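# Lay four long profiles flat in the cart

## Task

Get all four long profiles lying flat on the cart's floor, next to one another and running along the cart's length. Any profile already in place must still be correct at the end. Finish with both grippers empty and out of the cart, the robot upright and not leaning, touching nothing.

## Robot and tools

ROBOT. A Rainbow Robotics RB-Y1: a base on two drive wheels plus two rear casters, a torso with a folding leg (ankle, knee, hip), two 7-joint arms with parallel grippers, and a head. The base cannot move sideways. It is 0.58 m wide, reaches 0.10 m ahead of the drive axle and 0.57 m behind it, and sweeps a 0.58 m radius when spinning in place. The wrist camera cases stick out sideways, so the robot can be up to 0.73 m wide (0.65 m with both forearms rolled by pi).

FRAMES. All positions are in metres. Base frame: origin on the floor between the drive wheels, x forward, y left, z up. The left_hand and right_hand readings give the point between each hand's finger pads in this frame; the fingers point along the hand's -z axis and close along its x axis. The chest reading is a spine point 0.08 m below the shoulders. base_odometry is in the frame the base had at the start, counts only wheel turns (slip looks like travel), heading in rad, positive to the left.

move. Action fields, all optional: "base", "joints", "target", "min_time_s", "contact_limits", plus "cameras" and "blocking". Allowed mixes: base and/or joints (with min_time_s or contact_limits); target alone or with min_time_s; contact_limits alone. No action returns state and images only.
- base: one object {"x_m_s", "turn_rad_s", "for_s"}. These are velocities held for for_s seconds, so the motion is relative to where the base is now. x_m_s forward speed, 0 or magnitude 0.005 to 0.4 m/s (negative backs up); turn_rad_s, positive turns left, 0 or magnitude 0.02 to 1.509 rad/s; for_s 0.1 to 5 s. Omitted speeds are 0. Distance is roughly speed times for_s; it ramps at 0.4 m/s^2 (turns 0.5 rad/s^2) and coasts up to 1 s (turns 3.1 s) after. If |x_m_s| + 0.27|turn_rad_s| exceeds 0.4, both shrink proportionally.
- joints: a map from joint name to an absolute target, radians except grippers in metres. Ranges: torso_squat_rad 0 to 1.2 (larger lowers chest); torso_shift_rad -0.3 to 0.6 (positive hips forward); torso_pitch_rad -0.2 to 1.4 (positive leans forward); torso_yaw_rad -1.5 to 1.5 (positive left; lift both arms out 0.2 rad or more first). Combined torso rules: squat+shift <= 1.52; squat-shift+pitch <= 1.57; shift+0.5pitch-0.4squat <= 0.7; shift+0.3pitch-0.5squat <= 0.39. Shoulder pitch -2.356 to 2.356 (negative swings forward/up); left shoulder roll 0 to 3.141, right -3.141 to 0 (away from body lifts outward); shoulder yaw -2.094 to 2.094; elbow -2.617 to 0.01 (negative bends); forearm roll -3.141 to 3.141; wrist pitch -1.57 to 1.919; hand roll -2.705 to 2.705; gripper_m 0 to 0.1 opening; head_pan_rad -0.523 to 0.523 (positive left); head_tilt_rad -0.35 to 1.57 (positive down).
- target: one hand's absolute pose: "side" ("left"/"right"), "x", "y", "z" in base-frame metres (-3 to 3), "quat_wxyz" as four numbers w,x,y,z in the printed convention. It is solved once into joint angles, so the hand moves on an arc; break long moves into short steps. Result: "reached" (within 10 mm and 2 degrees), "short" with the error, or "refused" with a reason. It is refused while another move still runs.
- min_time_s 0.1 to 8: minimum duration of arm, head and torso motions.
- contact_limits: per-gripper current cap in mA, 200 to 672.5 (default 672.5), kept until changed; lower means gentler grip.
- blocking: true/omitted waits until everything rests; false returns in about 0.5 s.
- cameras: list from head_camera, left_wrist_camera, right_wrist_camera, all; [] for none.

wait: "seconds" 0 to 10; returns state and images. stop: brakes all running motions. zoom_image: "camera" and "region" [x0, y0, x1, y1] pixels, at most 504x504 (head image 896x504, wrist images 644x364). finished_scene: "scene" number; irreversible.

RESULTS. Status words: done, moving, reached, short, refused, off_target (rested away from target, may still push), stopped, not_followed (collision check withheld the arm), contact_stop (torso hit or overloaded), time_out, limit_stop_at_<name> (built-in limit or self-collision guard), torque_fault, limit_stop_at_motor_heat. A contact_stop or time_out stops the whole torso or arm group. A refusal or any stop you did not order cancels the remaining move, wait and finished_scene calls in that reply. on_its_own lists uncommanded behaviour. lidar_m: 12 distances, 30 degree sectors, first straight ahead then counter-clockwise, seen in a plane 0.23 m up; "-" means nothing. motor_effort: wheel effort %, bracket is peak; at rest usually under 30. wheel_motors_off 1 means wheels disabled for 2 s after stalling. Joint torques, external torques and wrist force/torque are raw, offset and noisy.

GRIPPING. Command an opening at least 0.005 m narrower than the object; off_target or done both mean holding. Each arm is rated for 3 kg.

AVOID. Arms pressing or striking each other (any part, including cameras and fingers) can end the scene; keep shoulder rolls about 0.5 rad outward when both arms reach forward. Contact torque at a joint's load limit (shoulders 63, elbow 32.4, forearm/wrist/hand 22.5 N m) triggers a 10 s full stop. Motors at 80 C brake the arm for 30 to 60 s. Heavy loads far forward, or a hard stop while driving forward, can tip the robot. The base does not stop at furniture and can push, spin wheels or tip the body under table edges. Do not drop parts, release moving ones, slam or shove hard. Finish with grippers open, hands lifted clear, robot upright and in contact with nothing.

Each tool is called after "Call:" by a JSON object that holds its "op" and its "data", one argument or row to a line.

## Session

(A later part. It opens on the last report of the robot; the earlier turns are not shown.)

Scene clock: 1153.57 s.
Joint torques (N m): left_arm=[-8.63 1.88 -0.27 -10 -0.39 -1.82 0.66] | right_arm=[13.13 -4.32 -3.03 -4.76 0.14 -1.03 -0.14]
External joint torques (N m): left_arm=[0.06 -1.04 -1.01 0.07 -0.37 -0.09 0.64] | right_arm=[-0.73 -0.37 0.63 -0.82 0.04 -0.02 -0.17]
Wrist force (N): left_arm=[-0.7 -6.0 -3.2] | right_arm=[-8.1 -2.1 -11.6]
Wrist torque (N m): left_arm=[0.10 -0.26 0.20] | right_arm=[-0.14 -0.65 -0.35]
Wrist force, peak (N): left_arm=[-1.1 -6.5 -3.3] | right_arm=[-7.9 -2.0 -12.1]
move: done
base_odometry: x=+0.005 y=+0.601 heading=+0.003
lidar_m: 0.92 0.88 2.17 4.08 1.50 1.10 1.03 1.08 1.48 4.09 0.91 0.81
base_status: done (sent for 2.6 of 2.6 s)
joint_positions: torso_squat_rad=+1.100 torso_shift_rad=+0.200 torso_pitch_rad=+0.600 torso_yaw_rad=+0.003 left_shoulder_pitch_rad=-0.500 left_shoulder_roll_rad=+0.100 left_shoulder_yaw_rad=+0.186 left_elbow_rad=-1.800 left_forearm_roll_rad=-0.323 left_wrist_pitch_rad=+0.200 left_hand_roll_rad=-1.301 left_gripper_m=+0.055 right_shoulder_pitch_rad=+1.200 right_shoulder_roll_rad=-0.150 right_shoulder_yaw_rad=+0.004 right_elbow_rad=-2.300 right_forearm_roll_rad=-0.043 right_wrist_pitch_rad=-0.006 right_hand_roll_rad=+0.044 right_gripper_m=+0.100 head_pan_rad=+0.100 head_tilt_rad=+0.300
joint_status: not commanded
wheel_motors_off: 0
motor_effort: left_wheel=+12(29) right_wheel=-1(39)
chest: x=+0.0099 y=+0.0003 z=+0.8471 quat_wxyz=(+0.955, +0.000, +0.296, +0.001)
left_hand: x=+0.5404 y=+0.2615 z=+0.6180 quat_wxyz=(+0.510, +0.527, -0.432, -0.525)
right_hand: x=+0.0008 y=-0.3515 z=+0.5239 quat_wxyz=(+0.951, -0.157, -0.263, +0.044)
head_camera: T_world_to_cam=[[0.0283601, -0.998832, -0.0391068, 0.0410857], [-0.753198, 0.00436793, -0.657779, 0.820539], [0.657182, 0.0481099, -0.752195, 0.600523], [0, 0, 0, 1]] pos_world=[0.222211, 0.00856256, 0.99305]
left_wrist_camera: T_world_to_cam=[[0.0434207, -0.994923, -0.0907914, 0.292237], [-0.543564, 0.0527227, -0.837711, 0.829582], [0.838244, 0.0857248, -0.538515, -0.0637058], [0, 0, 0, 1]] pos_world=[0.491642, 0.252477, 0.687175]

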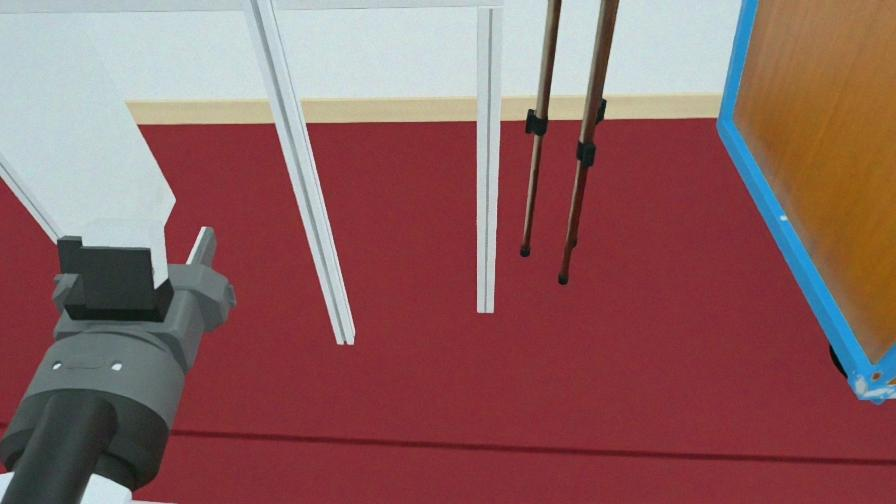

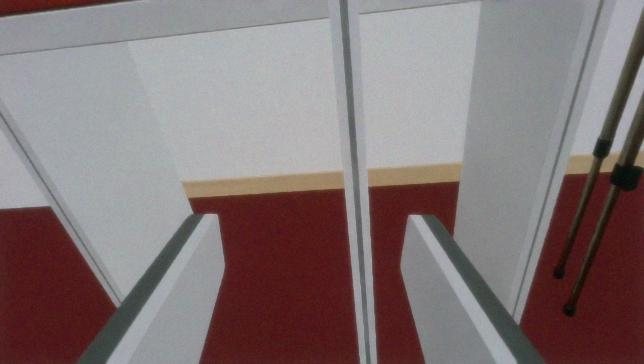

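Call:
{"op": "move", "data": {
  "target": {"side": "left", "x": 0.545, "y": 0.257, "z": 0.55, "quat_wxyz": [0.526, 0.472, -0.472, -0.526]},
  "min_time_s": 1,
  "cameras": []
}}

Call:
{"op": "move", "data": {
  "base": {"x_m_s": 0.2, "for_s": 1.15},
  "joints": {"left_gripper_m": 0.06},
  "cameras": []
}}

Call:
{"op": "move", "data": {
  "target": {"side": "left", "x": 0.585, "y": 0.257, "z": 0.55, "quat_wxyz": [0.526, 0.472, -0.472, -0.526]},
  "cameras": ["left_wrist_camera", "head_camera"]
}}

Call:
{"op": "zoom_image", "data": {
  "camera": "left_wrist_camera",
  "region": [70, 0, 500, 364]
}}

Scene clock: 1160.90 s.
Joint torques (N m): left_arm=[-10.25 4.63 -0.46 -9.41 0.1 -1.99 0.31] | right_arm=[13.24 -4.13 -3.4 -4.59 0.48 -1.09 -0.22]
External joint torques (N m): left_arm=[-1.29 0.78 -1.76 0.3 -0.01 -0.24 0.29] | right_arm=[-0.62 -0.17 0.25 -0.65 0.38 -0.08 -0.24]
Wrist force (N): left_arm=[-1.5 -6.0 -3.9] | right_arm=[-7.9 -1.8 -11.7]
Wrist torque (N m): left_arm=[0.05 -0.32 0.19] | right_arm=[-0.18 -0.64 -0.36]
Wrist force, peak (N): left_arm=[-1.4 -6.7 -3.9] | right_arm=[-8.1 -2.0 -12.0]
move: done
base_odometry: x=+0.005 y=+0.601 heading=+0.003
lidar_m: 0.92 0.89 2.16 4.08 1.50 1.09 1.04 1.08 1.48 4.08 0.90 0.81
base_status: not commanded
joint_positions: torso_squat_rad=+1.100 torso_shift_rad=+0.200 torso_pitch_rad=+0.600 torso_yaw_rad=+0.003 left_shoulder_pitch_rad=-0.535 left_shoulder_roll_rad=+0.161 left_shoulder_yaw_rad=+0.174 left_elbow_rad=-1.517 left_forearm_roll_rad=-0.233 left_wrist_pitch_rad=-0.018 left_hand_roll_rad=-1.223 left_gripper_m=+0.055 right_shoulder_pitch_rad=+1.200 right_shoulder_roll_rad=-0.150 right_shoulder_yaw_rad=+0.004 right_elbow_rad=-2.300 right_forearm_roll_rad=-0.043 right_wrist_pitch_rad=-0.006 right_hand_roll_rad=+0.044 right_gripper_m=+0.100 head_pan_rad=+0.100 head_tilt_rad=+0.300
joint_status: all done
wheel_motors_off: 0
motor_effort: left_wheel=+12(13) right_wheel=-1(3)
chest: x=+0.0099 y=+0.0003 z=+0.8471 quat_wxyz=(+0.955, +0.000, +0.296, +0.001)
left_hand: x=+0.5449 y=+0.2571 z=+0.5498 quat_wxyz=(+0.527, +0.472, -0.472, -0.526)
left_hand_status: reached (checked arc, planned for 1.0 s): 0 mm and 0.0 deg off.
right_hand: x=+0.0008 y=-0.3515 z=+0.5239 quat_wxyz=(+0.951, -0.157, -0.263, +0.044)

Scene clock: 1163.03 s.
Joint torques (N m): left_arm=[-8.94 4.68 0.71 -9.78 0.24 -1.7 0.41] | right_arm=[12.6 -4.25 -2.91 -4.79 0.18 -1.08 -0.24]
External joint torques (N m): left_arm=[0.03 0.83 -0.59 -0.06 0.12 0.05 0.4] | right_arm=[-1.26 -0.3 0.74 -0.84 0.08 -0.07 -0.27]
Wrist force (N): left_arm=[-1.2 -5.7 -3.5] | right_arm=[-7.7 -2.3 -11.8]
Wrist torque (N m): left_arm=[0.03 -0.27 0.20] | right_arm=[-0.11 -0.63 -0.36]
Wrist force, peak (N): left_arm=[-1.5 -6.5 -3.8] | right_arm=[-8.3 -1.9 -11.8]
move: done
base_odometry: x=+0.238 y=+0.602 heading=+0.003
lidar_m: 0.68 0.65 0.99 4.96 1.83 1.34 1.26 1.32 1.80 5.02 0.64 0.78
base_status: done (sent for 1.17 of 1.17 s)
joint_positions: torso_squat_rad=+1.100 torso_shift_rad=+0.200 torso_pitch_rad=+0.600 torso_yaw_rad=+0.003 left_shoulder_pitch_rad=-0.535 left_shoulder_roll_rad=+0.161 left_shoulder_yaw_rad=+0.174 left_elbow_rad=-1.517 left_forearm_roll_rad=-0.233 left_wrist_pitch_rad=-0.018 left_hand_roll_rad=-1.223 left_gripper_m=+0.060 right_shoulder_pitch_rad=+1.200 right_shoulder_roll_rad=-0.150 right_shoulder_yaw_rad=+0.004 right_elbow_rad=-2.300 right_forearm_roll_rad=-0.043 right_wrist_pitch_rad=-0.006 right_hand_roll_rad=+0.044 right_gripper_m=+0.100 head_pan_rad=+0.100 head_tilt_rad=+0.300
joint_status: all done
wheel_motors_off: 0
motor_effort: left_wheel=-2(48) right_wheel=+1(39)
chest: x=+0.0099 y=+0.0003 z=+0.8470 quat_wxyz=(+0.955, +0.000, +0.296, +0.001)
left_hand: x=+0.5449 y=+0.2570 z=+0.5499 quat_wxyz=(+0.526, +0.472, -0.472, -0.526)
right_hand: x=+0.0008 y=-0.3515 z=+0.5239 quat_wxyz=(+0.951, -0.157, -0.263, +0.044)

Scene clock: 1164.10 s.
Joint torques (N m): left_arm=[-11.14 4.67 1.52 -9.51 0.02 -1.76 0.2] | right_arm=[12.85 -4.5 -2.97 -4.92 0.15 -1.06 -0.23]
External joint torques (N m): left_arm=[0.15 -0.07 0.29 0.18 -0.11 -0.01 0.18] | right_arm=[-1.01 -0.54 0.68 -0.98 0.05 -0.05 -0.26]
Wrist force (N): left_arm=[-1.5 -6.2 -3.9] | right_arm=[-8.0 -2.0 -11.7]
Wrist torque (N m): left_arm=[0.07 -0.32 0.22] | right_arm=[-0.15 -0.67 -0.36]
Wrist force, peak (N): left_arm=[-1.4 -7.6 -3.1] | right_arm=[-8.1 -2.2 -12.2]
move: done
base_odometry: x=+0.238 y=+0.602 heading=+0.003
lidar_m: 0.68 0.66 1.00 4.96 1.82 1.34 1.27 1.32 1.82 5.03 0.65 0.79
base_status: not commanded
joint_positions: torso_squat_rad=+1.100 torso_shift_rad=+0.200 torso_pitch_rad=+0.600 torso_yaw_rad=+0.003 left_shoulder_pitch_rad=-0.683 left_shoulder_roll_rad=+0.187 left_shoulder_yaw_rad=+0.203 left_elbow_rad=-1.353 left_forearm_roll_rad=-0.234 left_wrist_pitch_rad=-0.034 left_hand_roll_rad=-1.225 left_gripper_m=+0.060 right_shoulder_pitch_rad=+1.200 right_shoulder_roll_rad=-0.150 right_shoulder_yaw_rad=+0.004 right_elbow_rad=-2.300 right_forearm_roll_rad=-0.043 right_wrist_pitch_rad=-0.006 right_hand_roll_rad=+0.044 right_gripper_m=+0.100 head_pan_rad=+0.100 head_tilt_rad=+0.300
joint_status: all done
wheel_motors_off: 0
motor_effort: left_wheel=-5(5) right_wheel=+5(8)
chest: x=+0.0099 y=+0.0003 z=+0.8470 quat_wxyz=(+0.955, +0.000, +0.296, +0.001)
left_hand: x=+0.5846 y=+0.2567 z=+0.5502 quat_wxyz=(+0.527, +0.472, -0.472, -0.527)
left_hand_status: reached (checked arc, planned for 0.5 s): 1 mm and 0.1 deg off.
right_hand: x=+0.0008 y=-0.3516 z=+0.5239 quat_wxyz=(+0.951, -0.157, -0.263, +0.044)
pictures: head_camera, left_wrist_camera
head_camera: T_world_to_cam=[[0.0283601, -0.998832, -0.0391068, 0.0410857], [-0.753198, 0.00436793, -0.657779, 0.820539], [0.657182, 0.0481099, -0.752195, 0.600523], [0, 0, 0, 1]] pos_world=[0.222211, 0.00856256, 0.99305]
left_wrist_camera: T_world_to_cam=[[-0.032226, -0.999171, 0.0248599, 0.261021], [-0.569345, -0.00209126, -0.822096, 0.817664], [0.821467, -0.0406468, -0.568805, -0.0779545], [0, 0, 0, 1]] pos_world=[0.537981, 0.259346, 0.621369]

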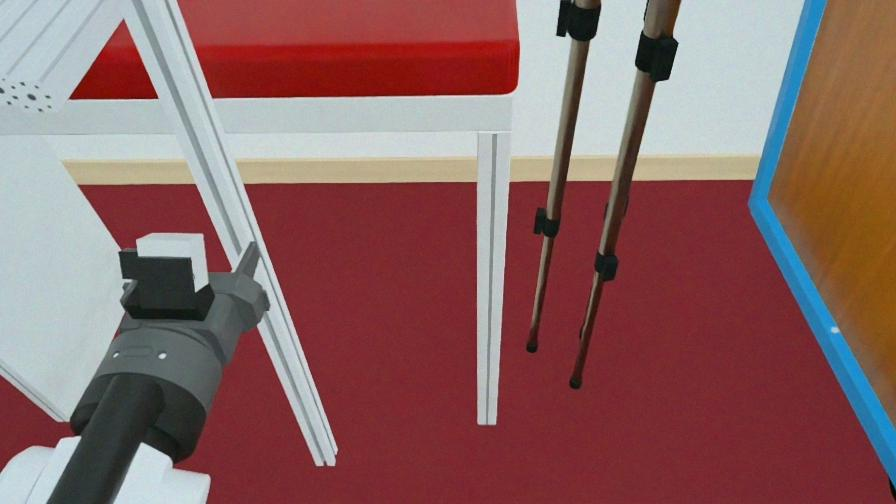

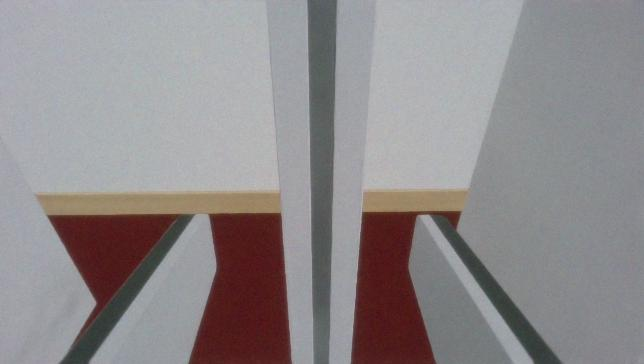

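Scaled by 1.172 (camera's finer frame: 920x520).

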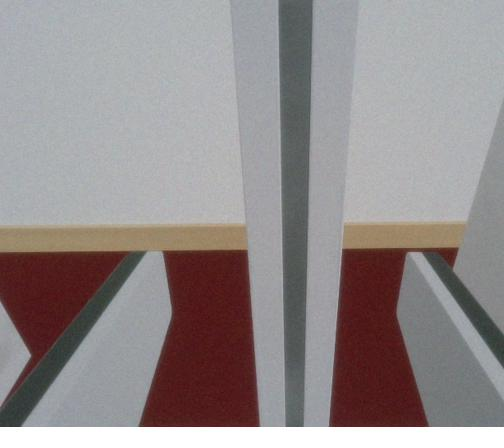

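Call:
{"op": "move", "data": {
  "target": {"side": "left", "x": 0.62, "y": 0.2545, "z": 0.549, "quat_wxyz": [0.526, 0.472, -0.472, -0.526]},
  "cameras": []
}}

Call:
{"op": "move", "data": {
  "target": {"side": "left", "x": 0.644, "y": 0.2545, "z": 0.547, "quat_wxyz": [0.526, 0.472, -0.472, -0.526]},
  "cameras": ["left_wrist_camera"]
}}

Call:
{"op": "move", "data": {
  "joints": {"left_gripper_m": 0.015},
  "cameras": ["left_wrist_camera"]
}}

Scene clock: 1171.23 s.
Joint torques (N m): left_arm=[-12.95 6.01 1.58 -9.18 -0.11 -1.91 0.26] | right_arm=[12.88 -4.39 -3.28 -4.92 0.2 -1.17 -0.34]
External joint torques (N m): left_arm=[0.49 0.55 0.63 0.42 -0.26 -0.15 0.25] | right_arm=[-0.98 -0.43 0.38 -0.98 0.1 -0.16 -0.36]
Wrist force (N): left_arm=[-1.4 -5.9 -3.4] | right_arm=[-7.9 -2.0 -11.8]
Wrist torque (N m): left_arm=[0.05 -0.25 0.26] | right_arm=[-0.15 -0.64 -0.35]
Wrist force, peak (N): left_arm=[-1.5 -7.4 -3.5] | right_arm=[-8.1 -1.9 -12.1]
move: done
base_odometry: x=+0.238 y=+0.602 heading=+0.003
lidar_m: 0.68 0.66 0.99 4.96 1.84 1.33 1.27 1.32 1.81 5.03 0.65 0.78
base_status: not commanded
joint_positions: torso_squat_rad=+1.100 torso_shift_rad=+0.200 torso_pitch_rad=+0.600 torso_yaw_rad=+0.003 left_shoulder_pitch_rad=-0.826 left_shoulder_roll_rad=+0.201 left_shoulder_yaw_rad=+0.240 left_elbow_rad=-1.168 left_forearm_roll_rad=-0.241 left_wrist_pitch_rad=-0.077 left_hand_roll_rad=-1.238 left_gripper_m=+0.060 right_shoulder_pitch_rad=+1.200 right_shoulder_roll_rad=-0.150 right_shoulder_yaw_rad=+0.004 right_elbow_rad=-2.300 right_forearm_roll_rad=-0.043 right_wrist_pitch_rad=-0.006 right_hand_roll_rad=+0.044 right_gripper_m=+0.100 head_pan_rad=+0.100 head_tilt_rad=+0.300
joint_status: all done
wheel_motors_off: 0
motor_effort: left_wheel=-6(6) right_wheel=+3(7)
chest: x=+0.0099 y=+0.0003 z=+0.8470 quat_wxyz=(+0.955, +0.000, +0.296, +0.001)
left_hand: x=+0.6195 y=+0.2540 z=+0.5492 quat_wxyz=(+0.527, +0.471, -0.472, -0.527)
left_hand_status: reached (checked arc, planned for 0.5 s): 1 mm and 0.2 deg off.
right_hand: x=+0.0008 y=-0.3516 z=+0.5239 quat_wxyz=(+0.951, -0.157, -0.263, +0.044)

Scene clock: 1172.27 s.
Joint torques (N m): left_arm=[-15.25 6.18 0.76 -9.1 -0.12 -1.87 0.13] | right_arm=[13.08 -4.27 -2.99 -4.72 0.4 -1.19 -0.17]
External joint torques (N m): left_arm=[-0.27 0.07 0.06 0.35 -0.3 -0.1 0.12] | right_arm=[-0.77 -0.32 0.67 -0.78 0.3 -0.18 -0.19]
Wrist force (N): left_arm=[-1.0 -5.7 -3.5] | right_arm=[-7.8 -2.2 -11.8]
Wrist torque (N m): left_arm=[0.03 -0.24 0.25] | right_arm=[-0.13 -0.64 -0.37]
Wrist force, peak (N): left_arm=[-1.6 -7.4 -3.4] | right_arm=[-8.1 -2.1 -12.0]
move: done
base_odometry: x=+0.238 y=+0.602 heading=+0.003
lidar_m: 0.68 0.67 0.99 4.97 1.83 1.35 1.27 1.32 1.80 5.03 0.64 0.78
base_status: not commanded
joint_positions: torso_squat_rad=+1.100 torso_shift_rad=+0.200 torso_pitch_rad=+0.600 torso_yaw_rad=+0.003 left_shoulder_pitch_rad=-0.940 left_shoulder_roll_rad=+0.217 left_shoulder_yaw_rad=+0.277 left_elbow_rad=-0.999 left_forearm_roll_rad=-0.245 left_wrist_pitch_rad=-0.136 left_hand_roll_rad=-1.256 left_gripper_m=+0.060 right_shoulder_pitch_rad=+1.200 right_shoulder_roll_rad=-0.150 right_shoulder_yaw_rad=+0.004 right_elbow_rad=-2.300 right_forearm_roll_rad=-0.043 right_wrist_pitch_rad=-0.006 right_hand_roll_rad=+0.044 right_gripper_m=+0.100 head_pan_rad=+0.100 head_tilt_rad=+0.300
joint_status: all done
wheel_motors_off: 0
motor_effort: left_wheel=-6(6) right_wheel=+3(6)
chest: x=+0.0099 y=+0.0003 z=+0.8470 quat_wxyz=(+0.955, +0.000, +0.296, +0.001)
left_hand: x=+0.6436 y=+0.2541 z=+0.5471 quat_wxyz=(+0.527, +0.471, -0.472, -0.527)
left_hand_status: reached (checked arc, planned for 0.5 s): 1 mm and 0.2 deg off.
right_hand: x=+0.0008 y=-0.3516 z=+0.5239 quat_wxyz=(+0.951, -0.157, -0.263, +0.044)
left_wrist_camera: T_world_to_cam=[[-0.0327858, -0.999143, 0.0252736, 0.260478], [-0.570007, -0.00207938, -0.821637, 0.848869], [0.820985, -0.0413441, -0.56945, -0.12751], [0, 0, 0, 1]] pos_world=[0.597085, 0.256748, 0.618268]

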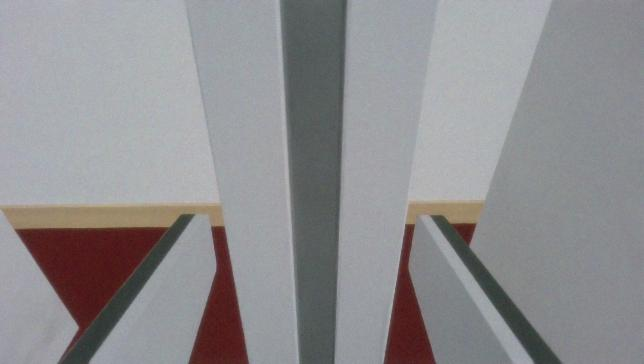

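Scene clock: 1173.27 s.
Joint torques (N m): left_arm=[-14.68 6.92 0.74 -9.33 -0.41 -1.95 -0.31] | right_arm=[12.76 -3.45 -2.86 -5.02 0.29 -1.12 -0.06]
External joint torques (N m): left_arm=[0.3 0.81 0.03 0.12 -0.59 -0.18 -0.32] | right_arm=[-1.1 0.5 0.79 -1.07 0.19 -0.11 -0.09]
Wrist force (N): left_arm=[0.8 -7.0 -3.2] | right_arm=[-8.0 -2.1 -11.8]
Wrist torque (N m): left_arm=[0.13 -0.31 1.08] | right_arm=[-0.14 -0.64 -0.36]
Wrist force, peak (N): left_arm=[0.8 -7.0 -3.2] | right_arm=[-7.9 -2.0 -12.0]
move: off_target
base_odometry: x=+0.238 y=+0.602 heading=+0.003
lidar_m: 0.69 0.66 0.98 4.96 1.83 1.34 1.27 1.32 1.81 5.01 0.64 0.78
base_status: not commanded
joint_positions: torso_squat_rad=+1.100 torso_shift_rad=+0.200 torso_pitch_rad=+0.600 torso_yaw_rad=+0.003 left_shoulder_pitch_rad=-0.940 left_shoulder_roll_rad=+0.217 left_shoulder_yaw_rad=+0.277 left_elbow_rad=-0.999 left_forearm_roll_rad=-0.245 left_wrist_pitch_rad=-0.136 left_hand_roll_rad=-1.256 left_gripper_m=+0.031 right_shoulder_pitch_rad=+1.200 right_shoulder_roll_rad=-0.150 right_shoulder_yaw_rad=+0.004 right_elbow_rad=-2.300 right_forearm_roll_rad=-0.043 right_wrist_pitch_rad=-0.006 right_hand_roll_rad=+0.044 right_gripper_m=+0.100 head_pan_rad=+0.100 head_tilt_rad=+0.300
joint_status: left_gripper_m off_target (ended at +0.031, target +0.015)
wheel_motors_off: 0
motor_effort: left_wheel=-5(6) right_wheel=+4(6)
chest: x=+0.0099 y=+0.0003 z=+0.8470 quat_wxyz=(+0.955, +0.000, +0.296, +0.001)
left_hand: x=+0.6436 y=+0.2541 z=+0.5471 quat_wxyz=(+0.527, +0.471, -0.472, -0.527)
right_hand: x=+0.0007 y=-0.3516 z=+0.5239 quat_wxyz=(+0.951, -0.157, -0.263, +0.044)
left_wrist_camera: T_world_to_cam=[[-0.0327302, -0.999143, 0.0253566, 0.260393], [-0.570009, -0.00217928, -0.821635, 0.848894], [0.820986, -0.0413458, -0.569449, -0.12751], [0, 0, 0, 1]] pos_world=[0.597085, 0.256748, 0.618268]

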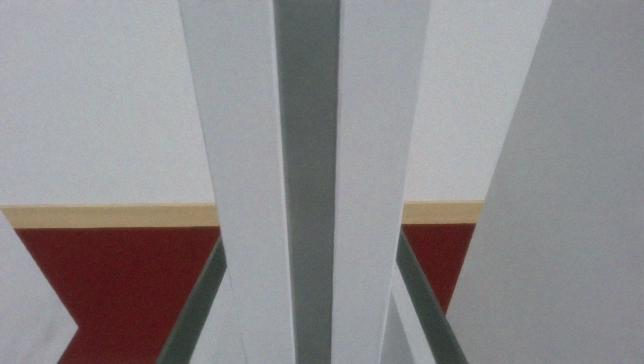

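Call:
{"op": "move", "data": {
  "target": {"side": "left", "x": 0.632, "y": 0.2545, "z": 0.58, "quat_wxyz": [0.526, 0.472, -0.472, -0.526]},
  "min_time_s": 1.5,
  "cameras": []
}}

Call:
{"op": "move", "data": {
  "target": {"side": "left", "x": 0.55, "y": 0.245, "z": 0.60, "quat_wxyz": [0.526, 0.472, -0.472, -0.526]},
  "min_time_s": 1.5,
  "cameras": ["head_camera"]
}}

Call:
{"op": "move", "data": {
  "base": {"x_m_s": -0.2, "for_s": 1.2},
  "cameras": []
}}

Call:
{"op": "move", "data": {
  "target": {"side": "left", "x": 0.50, "y": 0.22, "z": 0.67, "quat_wxyz": [0.526, 0.472, -0.472, -0.526]},
  "min_time_s": 1.2,
  "cameras": []
}}

Call:
{"op": "move", "data": {
  "base": {"turn_rad_s": 0.5, "for_s": 2.6},
  "cameras": []
}}

Call:
{"op": "move", "data": {
  "base": {"x_m_s": -0.3, "for_s": 4.77},
  "cameras": []
}}

Call:
{"op": "move", "data": {
  "base": {"turn_rad_s": -0.5, "for_s": 2.43},
  "cameras": []
}}

Call:
{"op": "move", "data": {
  "target": {"side": "left", "x": 0.52, "y": 0.22, "z": 0.72, "quat_wxyz": [0.707, 0, -0.707, 0]},
  "min_time_s": 3.5,
  "cameras": []
}}

Call:
{"op": "move", "data": {
  "joints": {"torso_squat_rad": 0.5, "torso_pitch_rad": 0.87, "torso_shift_rad": 0.184, "head_pan_rad": 0.0, "head_tilt_rad": 0.1},
  "min_time_s": 3,
  "cameras": ["head_camera"]
}}

Scene clock: 1198.93 s.
Joint torques (N m): left_arm=[-19.2 7.96 0.89 -14.52 0.31 -3.86 0.4] | right_arm=[13.73 -4.46 -3.1 -4.83 0.18 -1.06 -0.09]
External joint torques (N m): left_arm=[-5.3 2.18 -0.41 -4.72 0.22 -2.11 0.39] | right_arm=[-0.13 -0.51 0.55 -0.89 0.08 -0.05 -0.11]
Wrist force (N): left_arm=[-1.1 -15.4 -4.3] | right_arm=[-7.7 -2.1 -11.6]
Wrist torque (N m): left_arm=[-0.05 -0.24 0.26] | right_arm=[-0.15 -0.62 -0.35]
Wrist force, peak (N): left_arm=[-1.3 -16.6 -4.9] | right_arm=[-8.0 -2.0 -12.1]
move: done
base_odometry: x=+0.238 y=+0.602 heading=+0.003
lidar_m: 0.68 0.66 0.99 4.96 1.83 1.34 1.27 1.33 1.82 5.03 0.65 0.79
base_status: not commanded
joint_positions: torso_squat_rad=+1.100 torso_shift_rad=+0.200 torso_pitch_rad=+0.600 torso_yaw_rad=+0.003 left_shoulder_pitch_rad=-0.838 left_shoulder_roll_rad=+0.229 left_shoulder_yaw_rad=+0.212 left_elbow_rad=-1.255 left_forearm_roll_rad=-0.234 left_wrist_pitch_rad=+0.025 left_hand_roll_rad=-1.212 left_gripper_m=+0.031 right_shoulder_pitch_rad=+1.200 right_shoulder_roll_rad=-0.150 right_shoulder_yaw_rad=+0.004 right_elbow_rad=-2.300 right_forearm_roll_rad=-0.043 right_wrist_pitch_rad=-0.006 right_hand_roll_rad=+0.044 right_gripper_m=+0.100 head_pan_rad=+0.100 head_tilt_rad=+0.300
joint_status: all done
wheel_motors_off: 0
motor_effort: left_wheel=-5(6) right_wheel=+4(8)
chest: x=+0.0099 y=+0.0003 z=+0.8470 quat_wxyz=(+0.955, +0.000, +0.296, +0.001)
left_hand: x=+0.6310 y=+0.2539 z=+0.5781 quat_wxyz=(+0.526, +0.474, -0.472, -0.525)
left_hand_status: reached (checked arc, planned for 1.5 s): 2 mm and 0.2 deg off.
right_hand: x=+0.0007 y=-0.3516 z=+0.5239 quat_wxyz=(+0.951, -0.157, -0.263, +0.044)

Scene clock: 1200.77 s.
Joint torques (N m): left_arm=[-13.51 3.42 1.83 -14.27 -0.16 -4.1 -0.02] | right_arm=[12.86 -4.05 -3.19 -4.8 0.22 -0.96 -0.32]
External joint torques (N m): left_arm=[-4.39 -0.2 0.27 -4.26 -0.15 -2.36 -0.03] | right_arm=[-1 -0.09 0.46 -0.86 0.12 0.05 -0.35]
Wrist force (N): left_arm=[-0.8 -15.1 -4.4] | right_arm=[-7.8 -2.0 -11.8]
Wrist torque (N m): left_arm=[-0.22 -0.23 0.17] | right_arm=[-0.16 -0.63 -0.35]
Wrist force, peak (N): left_arm=[-2.0 -16.3 -5.3] | right_arm=[-7.9 -2.2 -12.1]
move: done
base_odometry: x=+0.238 y=+0.602 heading=+0.003
lidar_m: 0.67 0.58 0.98 4.97 1.83 1.34 1.27 1.32 1.80 5.02 0.65 0.78
base_status: not commanded
joint_positions: torso_squat_rad=+1.100 torso_shift_rad=+0.200 torso_pitch_rad=+0.600 torso_yaw_rad=+0.003 left_shoulder_pitch_rad=-0.522 left_shoulder_roll_rad=+0.182 left_shoulder_yaw_rad=+0.128 left_elbow_rad=-1.723 left_forearm_roll_rad=-0.218 left_wrist_pitch_rad=+0.185 left_hand_roll_rad=-1.218 left_gripper_m=+0.031 right_shoulder_pitch_rad=+1.200 right_shoulder_roll_rad=-0.150 right_shoulder_yaw_rad=+0.004 right_elbow_rad=-2.300 right_forearm_roll_rad=-0.043 right_wrist_pitch_rad=-0.006 right_hand_roll_rad=+0.044 right_gripper_m=+0.100 head_pan_rad=+0.100 head_tilt_rad=+0.300
joint_status: all done
wheel_motors_off: 0
motor_effort: left_wheel=-6(6) right_wheel=+4(7)
chest: x=+0.0099 y=+0.0003 z=+0.8470 quat_wxyz=(+0.955, +0.000, +0.296, +0.001)
left_hand: x=+0.5496 y=+0.2451 z=+0.5986 quat_wxyz=(+0.527, +0.472, -0.472, -0.526)
left_hand_status: reached (checked arc, planned for 1.5 s): 1 mm and 0.1 deg off.
right_hand: x=+0.0007 y=-0.3516 z=+0.5239 quat_wxyz=(+0.951, -0.157, -0.263, +0.044)
head_camera: T_world_to_cam=[[0.0283564, -0.998833, -0.0391087, 0.0410856], [-0.753291, 0.00436521, -0.657673, 0.82053], [0.657076, 0.0481094, -0.752288, 0.600573], [0, 0, 0, 1]] pos_world=[0.222311, 0.00856256, 0.993051]

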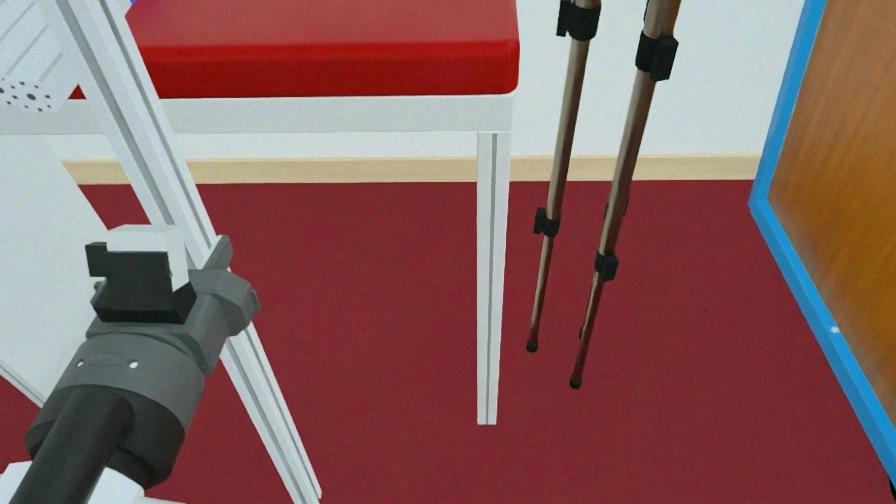

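Scene clock: 1202.93 s.
Joint torques (N m): left_arm=[-13.53 3.88 1.17 -14.68 -0.12 -3.98 -0.16] | right_arm=[13.04 -3.99 -2.81 -4.83 0.31 -1.21 -0.32]
External joint torques (N m): left_arm=[-4.41 0.27 -0.39 -4.72 -0.11 -2.45 -0.17] | right_arm=[-0.82 -0.03 0.84 -0.89 0.21 -0.2 -0.34]
Wrist force (N): left_arm=[-1.0 -15.3 -4.7] | right_arm=[-8.0 -2.1 -11.8]
Wrist torque (N m): left_arm=[0.08 -0.28 0.19] | right_arm=[-0.15 -0.64 -0.36]
Wrist force, peak (N): left_arm=[-0.8 -15.6 -5.7] | right_arm=[-7.9 -2.1 -12.1]
move: done
base_odometry: x=-0.002 y=+0.601 heading=+0.002
lidar_m: 0.92 0.58 2.17 4.07 1.50 1.09 1.03 1.07 1.47 4.05 0.92 0.82
base_status: done (sent for 1.2 of 1.2 s)
joint_positions: torso_squat_rad=+1.100 torso_shift_rad=+0.200 torso_pitch_rad=+0.600 torso_yaw_rad=+0.003 left_shoulder_pitch_rad=-0.522 left_shoulder_roll_rad=+0.182 left_shoulder_yaw_rad=+0.128 left_elbow_rad=-1.723 left_forearm_roll_rad=-0.218 left_wrist_pitch_rad=+0.185 left_hand_roll_rad=-1.218 left_gripper_m=+0.031 right_shoulder_pitch_rad=+1.200 right_shoulder_roll_rad=-0.150 right_shoulder_yaw_rad=+0.004 right_elbow_rad=-2.300 right_forearm_roll_rad=-0.043 right_wrist_pitch_rad=-0.006 right_hand_roll_rad=+0.044 right_gripper_m=+0.100 head_pan_rad=+0.100 head_tilt_rad=+0.300
joint_status: not commanded
wheel_motors_off: 0
motor_effort: left_wheel=-7(27) right_wheel=+0(36)
chest: x=+0.0099 y=+0.0003 z=+0.8470 quat_wxyz=(+0.955, +0.000, +0.296, +0.001)
left_hand: x=+0.5495 y=+0.2451 z=+0.5985 quat_wxyz=(+0.527, +0.472, -0.472, -0.526)
right_hand: x=+0.0007 y=-0.3516 z=+0.5239 quat_wxyz=(+0.951, -0.157, -0.263, +0.044)

Scene clock: 1204.47 s.
Joint torques (N m): left_arm=[-10.79 1.24 1.07 -14.42 -0.53 -4.22 0.01] | right_arm=[12.83 -4.43 -2.73 -5.12 0.31 -1.05 -0.11]
External joint torques (N m): left_arm=[-4.09 -0.66 -0.11 -4.53 -0.37 -2.41 0] | right_arm=[-1.03 -0.47 0.92 -1.18 0.21 -0.04 -0.14]
Wrist force (N): left_arm=[-0.7 -15.3 -4.4] | right_arm=[-7.8 -1.9 -11.9]
Wrist torque (N m): left_arm=[-0.26 -0.23 0.21] | right_arm=[-0.17 -0.63 -0.36]
Wrist force, peak (N): left_arm=[-1.0 -16.8 -4.7] | right_arm=[-8.0 -2.1 -12.0]
move: done
base_odometry: x=-0.002 y=+0.601 heading=+0.002
lidar_m: 0.92 0.52 2.18 4.07 1.48 1.09 1.03 1.07 1.47 4.04 0.93 0.82
base_status: not commanded
joint_positions: torso_squat_rad=+1.100 torso_shift_rad=+0.200 torso_pitch_rad=+0.600 torso_yaw_rad=+0.003 left_shoulder_pitch_rad=-0.370 left_shoulder_roll_rad=+0.149 left_shoulder_yaw_rad=+0.043 left_elbow_rad=-2.152 left_forearm_roll_rad=-0.214 left_wrist_pitch_rad=+0.465 left_hand_roll_rad=-1.264 left_gripper_m=+0.031 right_shoulder_pitch_rad=+1.200 right_shoulder_roll_rad=-0.150 right_shoulder_yaw_rad=+0.004 right_elbow_rad=-2.300 right_forearm_roll_rad=-0.043 right_wrist_pitch_rad=-0.006 right_hand_roll_rad=+0.044 right_gripper_m=+0.100 head_pan_rad=+0.100 head_tilt_rad=+0.300
joint_status: all done
wheel_motors_off: 0
motor_effort: left_wheel=-8(9) right_wheel=+2(5)
chest: x=+0.0099 y=+0.0003 z=+0.8470 quat_wxyz=(+0.955, +0.000, +0.296, +0.001)
left_hand: x=+0.4997 y=+0.2203 z=+0.6688 quat_wxyz=(+0.527, +0.472, -0.472, -0.527)
left_hand_status: reached (checked arc, planned for 1.2 s): 1 mm and 0.1 deg off.
right_hand: x=+0.0007 y=-0.3516 z=+0.5239 quat_wxyz=(+0.951, -0.157, -0.263, +0.044)

Scene clock: 1208.40 s.
Joint torques (N m): left_arm=[-10.23 1.51 0.38 -14.21 -0.57 -4.1 0.21] | right_arm=[12.75 -4.07 -3.03 -5.09 0.29 -1.08 -0.33]
External joint torques (N m): left_arm=[-3.54 -0.39 -0.8 -4.33 -0.42 -2.33 0.19] | right_arm=[-1.11 -0.11 0.62 -1.15 0.19 -0.07 -0.36]
Wrist force (N): left_arm=[-1.4 -15.1 -4.6] | right_arm=[-8.0 -2.1 -11.9]
Wrist torque (N m): left_arm=[-0.01 -0.29 0.23] | right_arm=[-0.14 -0.64 -0.35]
Wrist force, peak (N): left_arm=[-1.7 -15.6 -5.0] | right_arm=[-8.0 -2.0 -12.0]
move: done
base_odometry: x=-0.002 y=+0.601 heading=+1.302
lidar_m: 3.09 0.52 1.21 1.05 1.04 1.21 2.06 1.41 0.82 0.92 0.92 1.16
base_status: done (sent for 2.6 of 2.6 s)
joint_positions: torso_squat_rad=+1.100 torso_shift_rad=+0.200 torso_pitch_rad=+0.600 torso_yaw_rad=+0.003 left_shoulder_pitch_rad=-0.370 left_shoulder_roll_rad=+0.149 left_shoulder_yaw_rad=+0.043 left_elbow_rad=-2.152 left_forearm_roll_rad=-0.214 left_wrist_pitch_rad=+0.465 left_hand_roll_rad=-1.264 left_gripper_m=+0.031 right_shoulder_pitch_rad=+1.200 right_shoulder_roll_rad=-0.150 right_shoulder_yaw_rad=+0.004 right_elbow_rad=-2.300 right_forearm_roll_rad=-0.043 right_wrist_pitch_rad=-0.006 right_hand_roll_rad=+0.044 right_gripper_m=+0.100 head_pan_rad=+0.100 head_tilt_rad=+0.300
joint_status: not commanded
wheel_motors_off: 0
motor_effort: left_wheel=+1(33) right_wheel=+11(43)
chest: x=+0.0099 y=+0.0003 z=+0.8470 quat_wxyz=(+0.955, +0.000, +0.296, +0.001)
left_hand: x=+0.4997 y=+0.2203 z=+0.6688 quat_wxyz=(+0.527, +0.472, -0.472, -0.527)
right_hand: x=+0.0007 y=-0.3516 z=+0.5239 quat_wxyz=(+0.951, -0.157, -0.263, +0.044)

Scene clock: 1214.40 s.
Joint torques (N m): left_arm=[-10.56 1.27 0.98 -14.19 -0.39 -3.9 -0.05] | right_arm=[13.37 -3.97 -3.14 -5.18 0.27 -1.15 -0.19]
External joint torques (N m): left_arm=[-3.86 -0.63 -0.2 -4.36 -0.24 -2.23 -0.07] | right_arm=[-0.49 -0.02 0.51 -1.24 0.16 -0.14 -0.22]
Wrist force (N): left_arm=[-0.8 -14.8 -4.5] | right_arm=[-7.9 -1.8 -11.9]
Wrist torque (N m): left_arm=[0.22 -0.23 0.25] | right_arm=[-0.17 -0.65 -0.35]
Wrist force, peak (N): left_arm=[-1.3 -16.5 -5.1] | right_arm=[-8.1 -2.1 -11.9]
move: done
base_odometry: x=-0.381 y=-0.778 heading=+1.302
lidar_m: 3.80 0.52 0.78 0.66 0.67 0.78 1.33 3.91 2.22 1.08 1.07 1.19
base_status: done (sent for 4.77 of 4.77 s)
joint_positions: torso_squat_rad=+1.100 torso_shift_rad=+0.200 torso_pitch_rad=+0.600 torso_yaw_rad=+0.003 left_shoulder_pitch_rad=-0.369 left_shoulder_roll_rad=+0.149 left_shoulder_yaw_rad=+0.043 left_elbow_rad=-2.152 left_forearm_roll_rad=-0.214 left_wrist_pitch_rad=+0.465 left_hand_roll_rad=-1.264 left_gripper_m=+0.031 right_shoulder_pitch_rad=+1.200 right_shoulder_roll_rad=-0.150 right_shoulder_yaw_rad=+0.004 right_elbow_rad=-2.300 right_forearm_roll_rad=-0.043 right_wrist_pitch_rad=-0.006 right_hand_roll_rad=+0.044 right_gripper_m=+0.100 head_pan_rad=+0.100 head_tilt_rad=+0.300
joint_status: not commanded
wheel_motors_off: 0
motor_effort: left_wheel=+8(36) right_wheel=-6(36)
chest: x=+0.0099 y=+0.0003 z=+0.8470 quat_wxyz=(+0.955, +0.000, +0.296, +0.001)
left_hand: x=+0.4997 y=+0.2203 z=+0.6688 quat_wxyz=(+0.527, +0.472, -0.472, -0.527)
right_hand: x=+0.0007 y=-0.3516 z=+0.5239 quat_wxyz=(+0.951, -0.157, -0.263, +0.044)

Scene clock: 1218.17 s.
Joint torques (N m): left_arm=[-11.04 1.07 0.1 -13.91 -0.21 -4.14 -0.08] | right_arm=[12.83 -4.03 -3.31 -4.89 0.44 -1.07 -0.41]
External joint torques (N m): left_arm=[-4.34 -0.82 -1.08 -4.02 -0.06 -2.37 -0.09] | right_arm=[-1.03 -0.07 0.35 -0.94 0.34 -0.06 -0.44]
Wrist force (N): left_arm=[-1.0 -15.0 -4.5] | right_arm=[-8.0 -2.3 -11.9]
Wrist torque (N m): left_arm=[0.00 -0.25 0.19] | right_arm=[-0.12 -0.65 -0.35]
Wrist force, peak (N): left_arm=[-1.9 -15.5 -4.4] | right_arm=[-8.0 -2.0 -12.1]
move: done
base_odometry: x=-0.381 y=-0.778 heading=+0.086
lidar_m: 1.07 0.52 2.46 1.98 0.89 0.68 0.66 0.70 1.02 3.84 2.49 1.11
base_status: done (sent for 2.43 of 2.43 s)
joint_positions: torso_squat_rad=+1.100 torso_shift_rad=+0.200 torso_pitch_rad=+0.600 torso_yaw_rad=+0.003 left_shoulder_pitch_rad=-0.369 left_shoulder_roll_rad=+0.149 left_shoulder_yaw_rad=+0.043 left_elbow_rad=-2.152 left_forearm_roll_rad=-0.214 left_wrist_pitch_rad=+0.465 left_hand_roll_rad=-1.264 left_gripper_m=+0.031 right_shoulder_pitch_rad=+1.200 right_shoulder_roll_rad=-0.150 right_shoulder_yaw_rad=+0.004 right_elbow_rad=-2.300 right_forearm_roll_rad=-0.043 right_wrist_pitch_rad=-0.006 right_hand_roll_rad=+0.044 right_gripper_m=+0.100 head_pan_rad=+0.100 head_tilt_rad=+0.300
joint_status: not commanded
wheel_motors_off: 0
motor_effort: left_wheel=+13(40) right_wheel=+0(33)
chest: x=+0.0099 y=+0.0003 z=+0.8470 quat_wxyz=(+0.955, +0.000, +0.296, +0.001)
left_hand: x=+0.4997 y=+0.2203 z=+0.6688 quat_wxyz=(+0.527, +0.472, -0.472, -0.527)
right_hand: x=+0.0007 y=-0.3516 z=+0.5239 quat_wxyz=(+0.951, -0.157, -0.263, +0.044)

Scene clock: 1222.00 s.
Joint torques (N m): left_arm=[-12.93 -0.05 0.07 -14.14 0.37 -4.69 0.33] | right_arm=[13.1 -3.86 -2.53 -4.87 0.52 -1.06 -0.25]
External joint torques (N m): left_arm=[-4.77 -1.32 0.41 -4.43 0.27 -2.85 0.38] | right_arm=[-0.76 0.1 1.12 -0.93 0.41 -0.05 -0.28]
Wrist force (N): left_arm=[-17.0 -0.3 -2.4] | right_arm=[-8.0 -2.0 -12.1]
Wrist torque (N m): left_arm=[-0.18 -0.52 0.38] | right_arm=[-0.14 -0.66 -0.36]
Wrist force, peak (N): left_arm=[-17.2 -1.9 -2.8] | right_arm=[-8.2 -2.3 -12.0]
move: done
base_odometry: x=-0.381 y=-0.778 heading=+0.086
lidar_m: 1.07 1.12 2.46 1.97 0.88 0.68 0.65 0.69 1.03 3.83 2.50 1.12
base_status: not commanded
joint_positions: torso_squat_rad=+1.100 torso_shift_rad=+0.200 torso_pitch_rad=+0.600 torso_yaw_rad=+0.003 left_shoulder_pitch_rad=-0.486 left_shoulder_roll_rad=+0.000 left_shoulder_yaw_rad=+0.186 left_elbow_rad=-2.166 left_forearm_roll_rad=+0.091 left_wrist_pitch_rad=+0.453 left_hand_roll_rad=-0.115 left_gripper_m=+0.031 right_shoulder_pitch_rad=+1.200 right_shoulder_roll_rad=-0.150 right_shoulder_yaw_rad=+0.004 right_elbow_rad=-2.300 right_forearm_roll_rad=-0.043 right_wrist_pitch_rad=-0.006 right_hand_roll_rad=+0.044 right_gripper_m=+0.100 head_pan_rad=+0.100 head_tilt_rad=+0.300
joint_status: all done
wheel_motors_off: 0
motor_effort: left_wheel=+14(15) right_wheel=+1(4)
chest: x=+0.0099 y=+0.0003 z=+0.8470 quat_wxyz=(+0.955, +0.000, +0.296, +0.001)
left_hand: x=+0.5198 y=+0.2204 z=+0.7189 quat_wxyz=(+0.707, -0.002, -0.707, -0.003)
left_hand_status: reached (checked arc, planned for 3.5 s): 1 mm and 0.4 deg off.
right_hand: x=+0.0007 y=-0.3516 z=+0.5239 quat_wxyz=(+0.951, -0.157, -0.263, +0.044)

Scene clock: 1225.30 s.
Joint torques (N m): left_arm=[-8.51 -0.19 0.63 -14.43 0.19 -4.27 0.39] | right_arm=[14.06 -3.99 -2.79 -1.77 0.26 -0.57 -0.26]
External joint torques (N m): left_arm=[-4.26 -0.81 0.85 -4.39 0.1 -2.47 0.44] | right_arm=[-1.22 -0.29 0.71 -0.51 0.22 -0.03 -0.27]
Wrist force (N): left_arm=[-16.3 -0.3 -6.7] | right_arm=[-6.3 -2.0 -12.7]
Wrist torque (N m): left_arm=[-0.18 -0.47 0.38] | right_arm=[-0.15 -0.53 -0.34]
Wrist force, peak (N): left_arm=[-16.7 -0.5 -6.4] | right_arm=[-7.1 -2.3 -13.1]
move: done
base_odometry: x=-0.381 y=-0.778 heading=+0.087
lidar_m: 1.06 1.11 2.47 1.96 0.89 0.69 0.66 0.70 1.03 3.83 2.50 1.12
base_status: not commanded
joint_positions: torso_squat_rad=+0.500 torso_shift_rad=+0.184 torso_pitch_rad=+0.871 torso_yaw_rad=+0.003 left_shoulder_pitch_rad=-0.487 left_shoulder_roll_rad=+0.000 left_shoulder_yaw_rad=+0.186 left_elbow_rad=-2.166 left_forearm_roll_rad=+0.091 left_wrist_pitch_rad=+0.453 left_hand_roll_rad=-0.115 left_gripper_m=+0.031 right_shoulder_pitch_rad=+1.200 right_shoulder_roll_rad=-0.150 right_shoulder_yaw_rad=+0.004 right_elbow_rad=-2.300 right_forearm_roll_rad=-0.043 right_wrist_pitch_rad=-0.006 right_hand_roll_rad=+0.044 right_gripper_m=+0.100 head_pan_rad=+0.000 head_tilt_rad=+0.100
joint_status: all done
wheel_motors_off: 0
motor_effort: left_wheel=+16(16) right_wheel=+0(4)
chest: x=+0.1212 y=+0.0003 z=+1.0838 quat_wxyz=(+0.907, +0.000, +0.422, +0.001)
left_hand: x=+0.5784 y=+0.2204 z=+0.8242 quat_wxyz=(+0.796, -0.002, -0.605, -0.002)
right_hand: x=+0.0260 y=-0.3515 z=+0.7749 quat_wxyz=(+0.978, -0.149, -0.132, +0.065)
head_camera: T_world_to_cam=[[-0.0530518, -0.998378, 0.0206752, -0.00336466], [-0.796324, 0.0298042, -0.604135, 1.00883], [0.602539, -0.0485146, -0.796614, 0.72004], [0, 0, 0, 1]] pos_world=[0.369326, 0.00150585, 1.18313]

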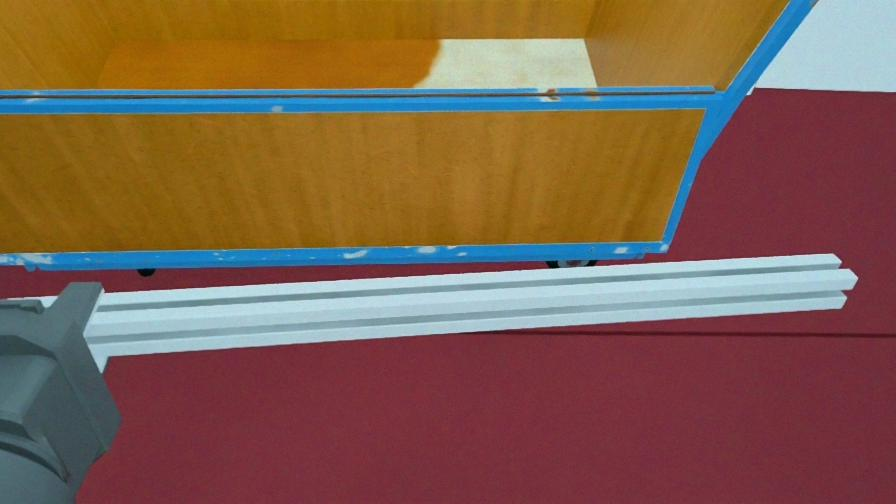

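Call:
{"op": "move", "data": {
  "target": {"side": "left", "x": 0.58, "y": 0.1138, "z": 0.82, "quat_wxyz": [0.85, 0, -0.527, 0]},
  "min_time_s": 2,
  "cameras": []
}}

Call:
{"op": "move", "data": {
  "base": {"x_m_s": 0.2, "for_s": 2.0},
  "cameras": ["head_camera"]
}}

Call:
{"op": "move", "data": {
  "base": {"x_m_s": 0.15, "for_s": 2.57},
  "joints": {"head_pan_rad": 0.3, "head_tilt_rad": 0.1},
  "cameras": ["head_camera"]
}}

Call:
{"op": "move", "data": {
  "target": {"side": "left", "x": 0.525, "y": 0.1138, "z": 0.55, "quat_wxyz": [0.9997, -0.0225, 0, 0]},
  "min_time_s": 2.5,
  "cameras": ["head_camera"]
}}

Scene clock: 1234.63 s.
Joint torques (N m): left_arm=[-11.1 -3.18 -3.38 -13.23 -1.47 -3.63 0.39] | right_arm=[14.56 -3.78 -3.23 -1.99 0.02 -0.82 -0.37]
External joint torques (N m): left_arm=[-4.39 -0.6 -1.9 -3.68 -1.05 -2.04 0.44] | right_arm=[-0.72 -0.09 0.27 -0.72 -0.02 -0.29 -0.39]
Wrist force (N): left_arm=[-15.2 0.0 -9.4] | right_arm=[-6.4 -2.1 -12.6]
Wrist torque (N m): left_arm=[-0.26 -0.46 0.35] | right_arm=[-0.14 -0.55 -0.35]
Wrist force, peak (N): left_arm=[-16.1 0.0 -8.8] | right_arm=[-6.5 -2.0 -12.8]
move: done
base_odometry: x=-0.381 y=-0.778 heading=+0.087
lidar_m: 1.07 1.12 2.46 1.96 0.88 0.68 0.67 0.69 1.02 3.84 2.50 1.11
base_status: not commanded
joint_positions: torso_squat_rad=+0.500 torso_shift_rad=+0.184 torso_pitch_rad=+0.871 torso_yaw_rad=+0.003 left_shoulder_pitch_rad=-0.635 left_shoulder_roll_rad=+0.000 left_shoulder_yaw_rad=-0.175 left_elbow_rad=-2.162 left_forearm_roll_rad=-0.513 left_wrist_pitch_rad=+0.859 left_hand_roll_rad=+0.364 left_gripper_m=+0.031 right_shoulder_pitch_rad=+1.200 right_shoulder_roll_rad=-0.150 right_shoulder_yaw_rad=+0.004 right_elbow_rad=-2.300 right_forearm_roll_rad=-0.043 right_wrist_pitch_rad=-0.006 right_hand_roll_rad=+0.044 right_gripper_m=+0.100 head_pan_rad=+0.000 head_tilt_rad=+0.100
joint_status: all done
wheel_motors_off: 0
motor_effort: left_wheel=+16(17) right_wheel=-1(3)
chest: x=+0.1212 y=+0.0003 z=+1.0838 quat_wxyz=(+0.907, +0.000, +0.422, +0.001)
left_hand: x=+0.5796 y=+0.1143 z=+0.8192 quat_wxyz=(+0.850, +0.000, -0.526, -0.001)
left_hand_status: reached (checked arc, planned for 2.0 s): 1 mm and 0.1 deg off.
right_hand: x=+0.0260 y=-0.3515 z=+0.7749 quat_wxyz=(+0.978, -0.149, -0.132, +0.065)

Scene clock: 1237.77 s.
Joint torques (N m): left_arm=[-10.7 -2.87 -3.51 -13.43 -1.24 -3.35 0.53] | right_arm=[14.51 -3.74 -3.28 -1.65 0.11 -0.52 -0.29]
External joint torques (N m): left_arm=[-3.98 -0.29 -2.03 -3.89 -0.83 -1.77 0.58] | right_arm=[-0.77 -0.05 0.22 -0.38 0.07 0.02 -0.3]
Wrist force (N): left_arm=[-15.5 -0.4 -9.3] | right_arm=[-6.2 -2.1 -12.3]
Wrist torque (N m): left_arm=[-0.22 -0.55 0.35] | right_arm=[-0.15 -0.54 -0.35]
Wrist force, peak (N): left_arm=[-15.9 -0.6 -10.7] | right_arm=[-6.9 -2.1 -12.7]
move: done
base_odometry: x=+0.017 y=-0.743 heading=+0.087
lidar_m: 0.67 0.70 0.97 3.13 1.40 1.09 1.05 1.12 1.65 4.50 1.98 0.70
base_status: done (sent for 2 of 2 s)
joint_positions: torso_squat_rad=+0.500 torso_shift_rad=+0.184 torso_pitch_rad=+0.871 torso_yaw_rad=+0.003 left_shoulder_pitch_rad=-0.635 left_shoulder_roll_rad=+0.000 left_shoulder_yaw_rad=-0.175 left_elbow_rad=-2.162 left_forearm_roll_rad=-0.513 left_wrist_pitch_rad=+0.859 left_hand_roll_rad=+0.364 left_gripper_m=+0.031 right_shoulder_pitch_rad=+1.200 right_shoulder_roll_rad=-0.150 right_shoulder_yaw_rad=+0.004 right_elbow_rad=-2.300 right_forearm_roll_rad=-0.043 right_wrist_pitch_rad=-0.006 right_hand_roll_rad=+0.044 right_gripper_m=+0.100 head_pan_rad=+0.000 head_tilt_rad=+0.100
joint_status: not commanded
wheel_motors_off: 0
motor_effort: left_wheel=-1(44) right_wheel=+0(34)
chest: x=+0.1212 y=+0.0003 z=+1.0838 quat_wxyz=(+0.907, +0.000, +0.422, +0.001)
left_hand: x=+0.5796 y=+0.1142 z=+0.8194 quat_wxyz=(+0.850, +0.000, -0.526, -0.001)
right_hand: x=+0.0261 y=-0.3515 z=+0.7749 quat_wxyz=(+0.978, -0.149, -0.132, +0.065)
head_camera: T_world_to_cam=[[-0.0530578, -0.998378, 0.0206667, -0.00335983], [-0.796239, 0.0298073, -0.604247, 1.00891], [0.602651, -0.0485157, -0.796529, 0.720038], [0, 0, 0, 1]] pos_world=[0.369226, 0.00150585, 1.18323]

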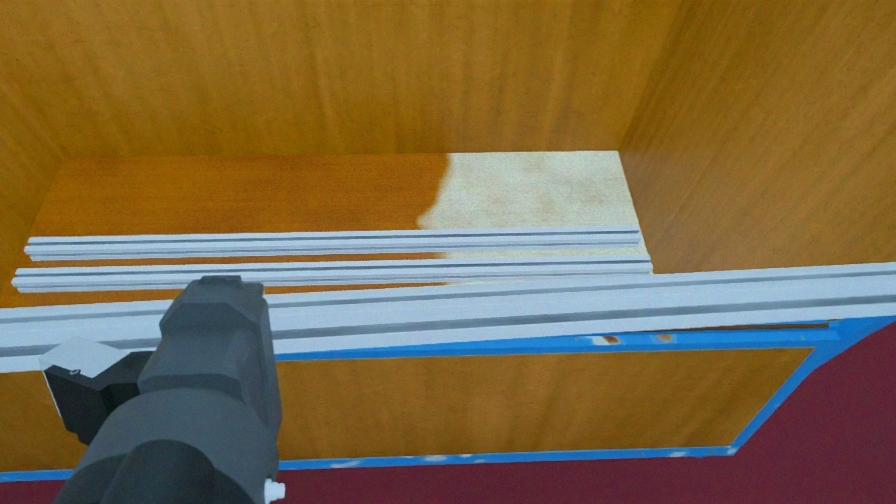

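Scene clock: 1241.00 s.
Joint torques (N m): left_arm=[-10.36 -2.55 -3.19 -13.57 -1.4 -3.56 0.45] | right_arm=[14.45 -3.64 -2.88 -1.74 0.17 -0.61 -0.37]
External joint torques (N m): left_arm=[-3.65 0.03 -1.71 -4.02 -0.98 -1.97 0.5] | right_arm=[-0.83 0.05 0.62 -0.47 0.13 -0.07 -0.38]
Wrist force (N): left_arm=[-15.0 -0.2 -8.9] | right_arm=[-6.1 -2.2 -12.4]
Wrist torque (N m): left_arm=[-0.22 -0.53 0.33] | right_arm=[-0.12 -0.52 -0.35]
Wrist force, peak (N): left_arm=[-15.9 -0.3 -9.8] | right_arm=[-6.5 -2.0 -12.8]
move: done
base_odometry: x=+0.401 y=-0.710 heading=+0.087
lidar_m: 0.28 0.30 0.41 4.27 1.90 1.48 1.43 1.53 2.24 3.35 0.40 0.30
base_status: done (sent for 2.57 of 2.57 s)
joint_positions: torso_squat_rad=+0.500 torso_shift_rad=+0.184 torso_pitch_rad=+0.871 torso_yaw_rad=+0.003 left_shoulder_pitch_rad=-0.636 left_shoulder_roll_rad=+0.000 left_shoulder_yaw_rad=-0.175 left_elbow_rad=-2.162 left_forearm_roll_rad=-0.513 left_wrist_pitch_rad=+0.859 left_hand_roll_rad=+0.364 left_gripper_m=+0.031 right_shoulder_pitch_rad=+1.200 right_shoulder_roll_rad=-0.150 right_shoulder_yaw_rad=+0.004 right_elbow_rad=-2.300 right_forearm_roll_rad=-0.043 right_wrist_pitch_rad=-0.006 right_hand_roll_rad=+0.044 right_gripper_m=+0.100 head_pan_rad=+0.300 head_tilt_rad=+0.100
joint_status: all done
wheel_motors_off: 0
motor_effort: left_wheel=-1(23) right_wheel=-3(29)
chest: x=+0.1212 y=+0.0003 z=+1.0838 quat_wxyz=(+0.907, +0.000, +0.422, +0.001)
left_hand: x=+0.5796 y=+0.1142 z=+0.8194 quat_wxyz=(+0.850, +0.000, -0.526, -0.001)
right_hand: x=+0.0261 y=-0.3515 z=+0.7749 quat_wxyz=(+0.978, -0.149, -0.132, +0.065)
head_camera: T_world_to_cam=[[0.138405, -0.968577, -0.206645, 0.213196], [-0.800618, 0.0133974, -0.599026, 1.00401], [0.582971, 0.248352, -0.773606, 0.698087], [0, 0, 0, 1]] pos_world=[0.367356, 0.0196742, 1.18553]

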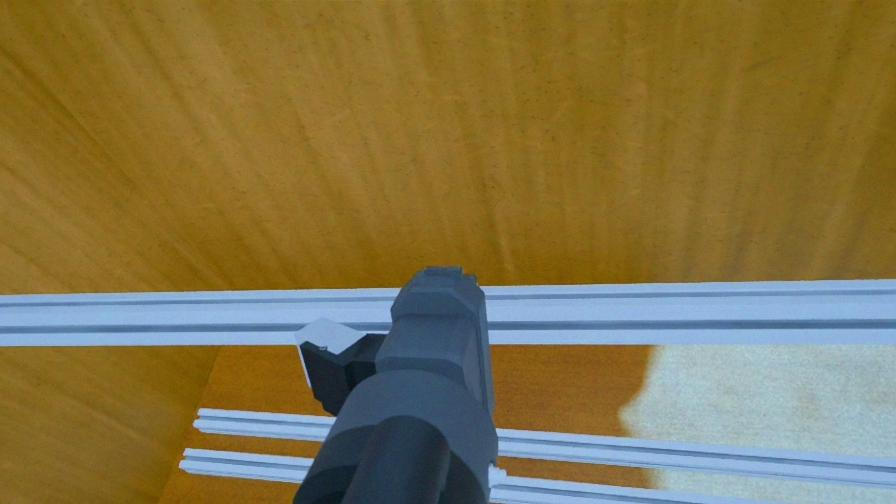

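Scene clock: 1243.83 s.
Joint torques (N m): left_arm=[-17.86 2.11 -0.17 -9.31 0.21 0.23 -0.08] | right_arm=[14.52 -4.06 -2.85 -1.59 0.2 -0.54 -0.2]
External joint torques (N m): left_arm=[-3.76 1.25 0.24 -1.8 0.12 0.33 -0.08] | right_arm=[-0.76 -0.37 0.64 -0.32 0.16 0 -0.22]
Wrist force (N): left_arm=[-1.1 0.7 -18.3] | right_arm=[-6.1 -2.4 -12.7]
Wrist torque (N m): left_arm=[-0.49 -0.25 0.25] | right_arm=[-0.11 -0.51 -0.34]
Wrist force, peak (N): left_arm=[-4.1 0.1 -18.6] | right_arm=[-6.4 -2.2 -12.9]
move: done
base_odometry: x=+0.401 y=-0.710 heading=+0.087
lidar_m: 0.28 0.30 0.42 4.28 1.91 1.48 1.43 1.53 2.23 3.37 0.41 0.29
base_status: not commanded
joint_positions: torso_squat_rad=+0.500 torso_shift_rad=+0.184 torso_pitch_rad=+0.871 torso_yaw_rad=+0.003 left_shoulder_pitch_rad=-1.250 left_shoulder_roll_rad=+0.105 left_shoulder_yaw_rad=+0.139 left_elbow_rad=-0.933 left_forearm_roll_rad=-0.009 left_wrist_pitch_rad=+1.260 left_hand_roll_rad=+0.223 left_gripper_m=+0.031 right_shoulder_pitch_rad=+1.200 right_shoulder_roll_rad=-0.150 right_shoulder_yaw_rad=+0.004 right_elbow_rad=-2.300 right_forearm_roll_rad=-0.043 right_wrist_pitch_rad=-0.006 right_hand_roll_rad=+0.044 right_gripper_m=+0.100 head_pan_rad=+0.300 head_tilt_rad=+0.100
joint_status: all done
wheel_motors_off: 0
motor_effort: left_wheel=-1(2) right_wheel=-2(3)
chest: x=+0.1212 y=+0.0003 z=+1.0838 quat_wxyz=(+0.907, +0.000, +0.422, +0.001)
left_hand: x=+0.5242 y=+0.1139 z=+0.5496 quat_wxyz=(+1.000, -0.022, +0.000, +0.000)
left_hand_status: reached (checked arc, planned for 2.5 s): 1 mm and 0.1 deg off.
right_hand: x=+0.0261 y=-0.3515 z=+0.7749 quat_wxyz=(+0.978, -0.149, -0.132, +0.065)
head_camera: T_world_to_cam=[[0.138421, -0.968577, -0.206633, 0.213176], [-0.800615, 0.0133777, -0.59903, 1.00401], [0.582971, 0.248352, -0.773606, 0.698088], [0, 0, 0, 1]] pos_world=[0.367356, 0.0196742, 1.18553]

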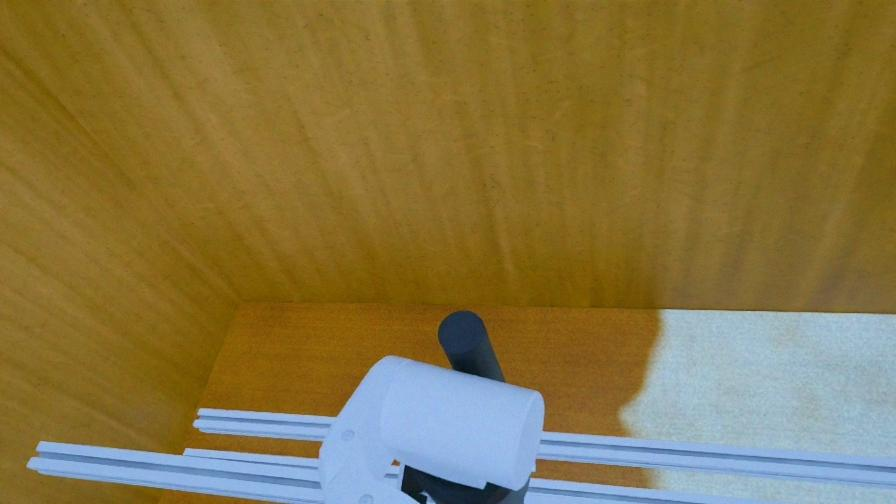

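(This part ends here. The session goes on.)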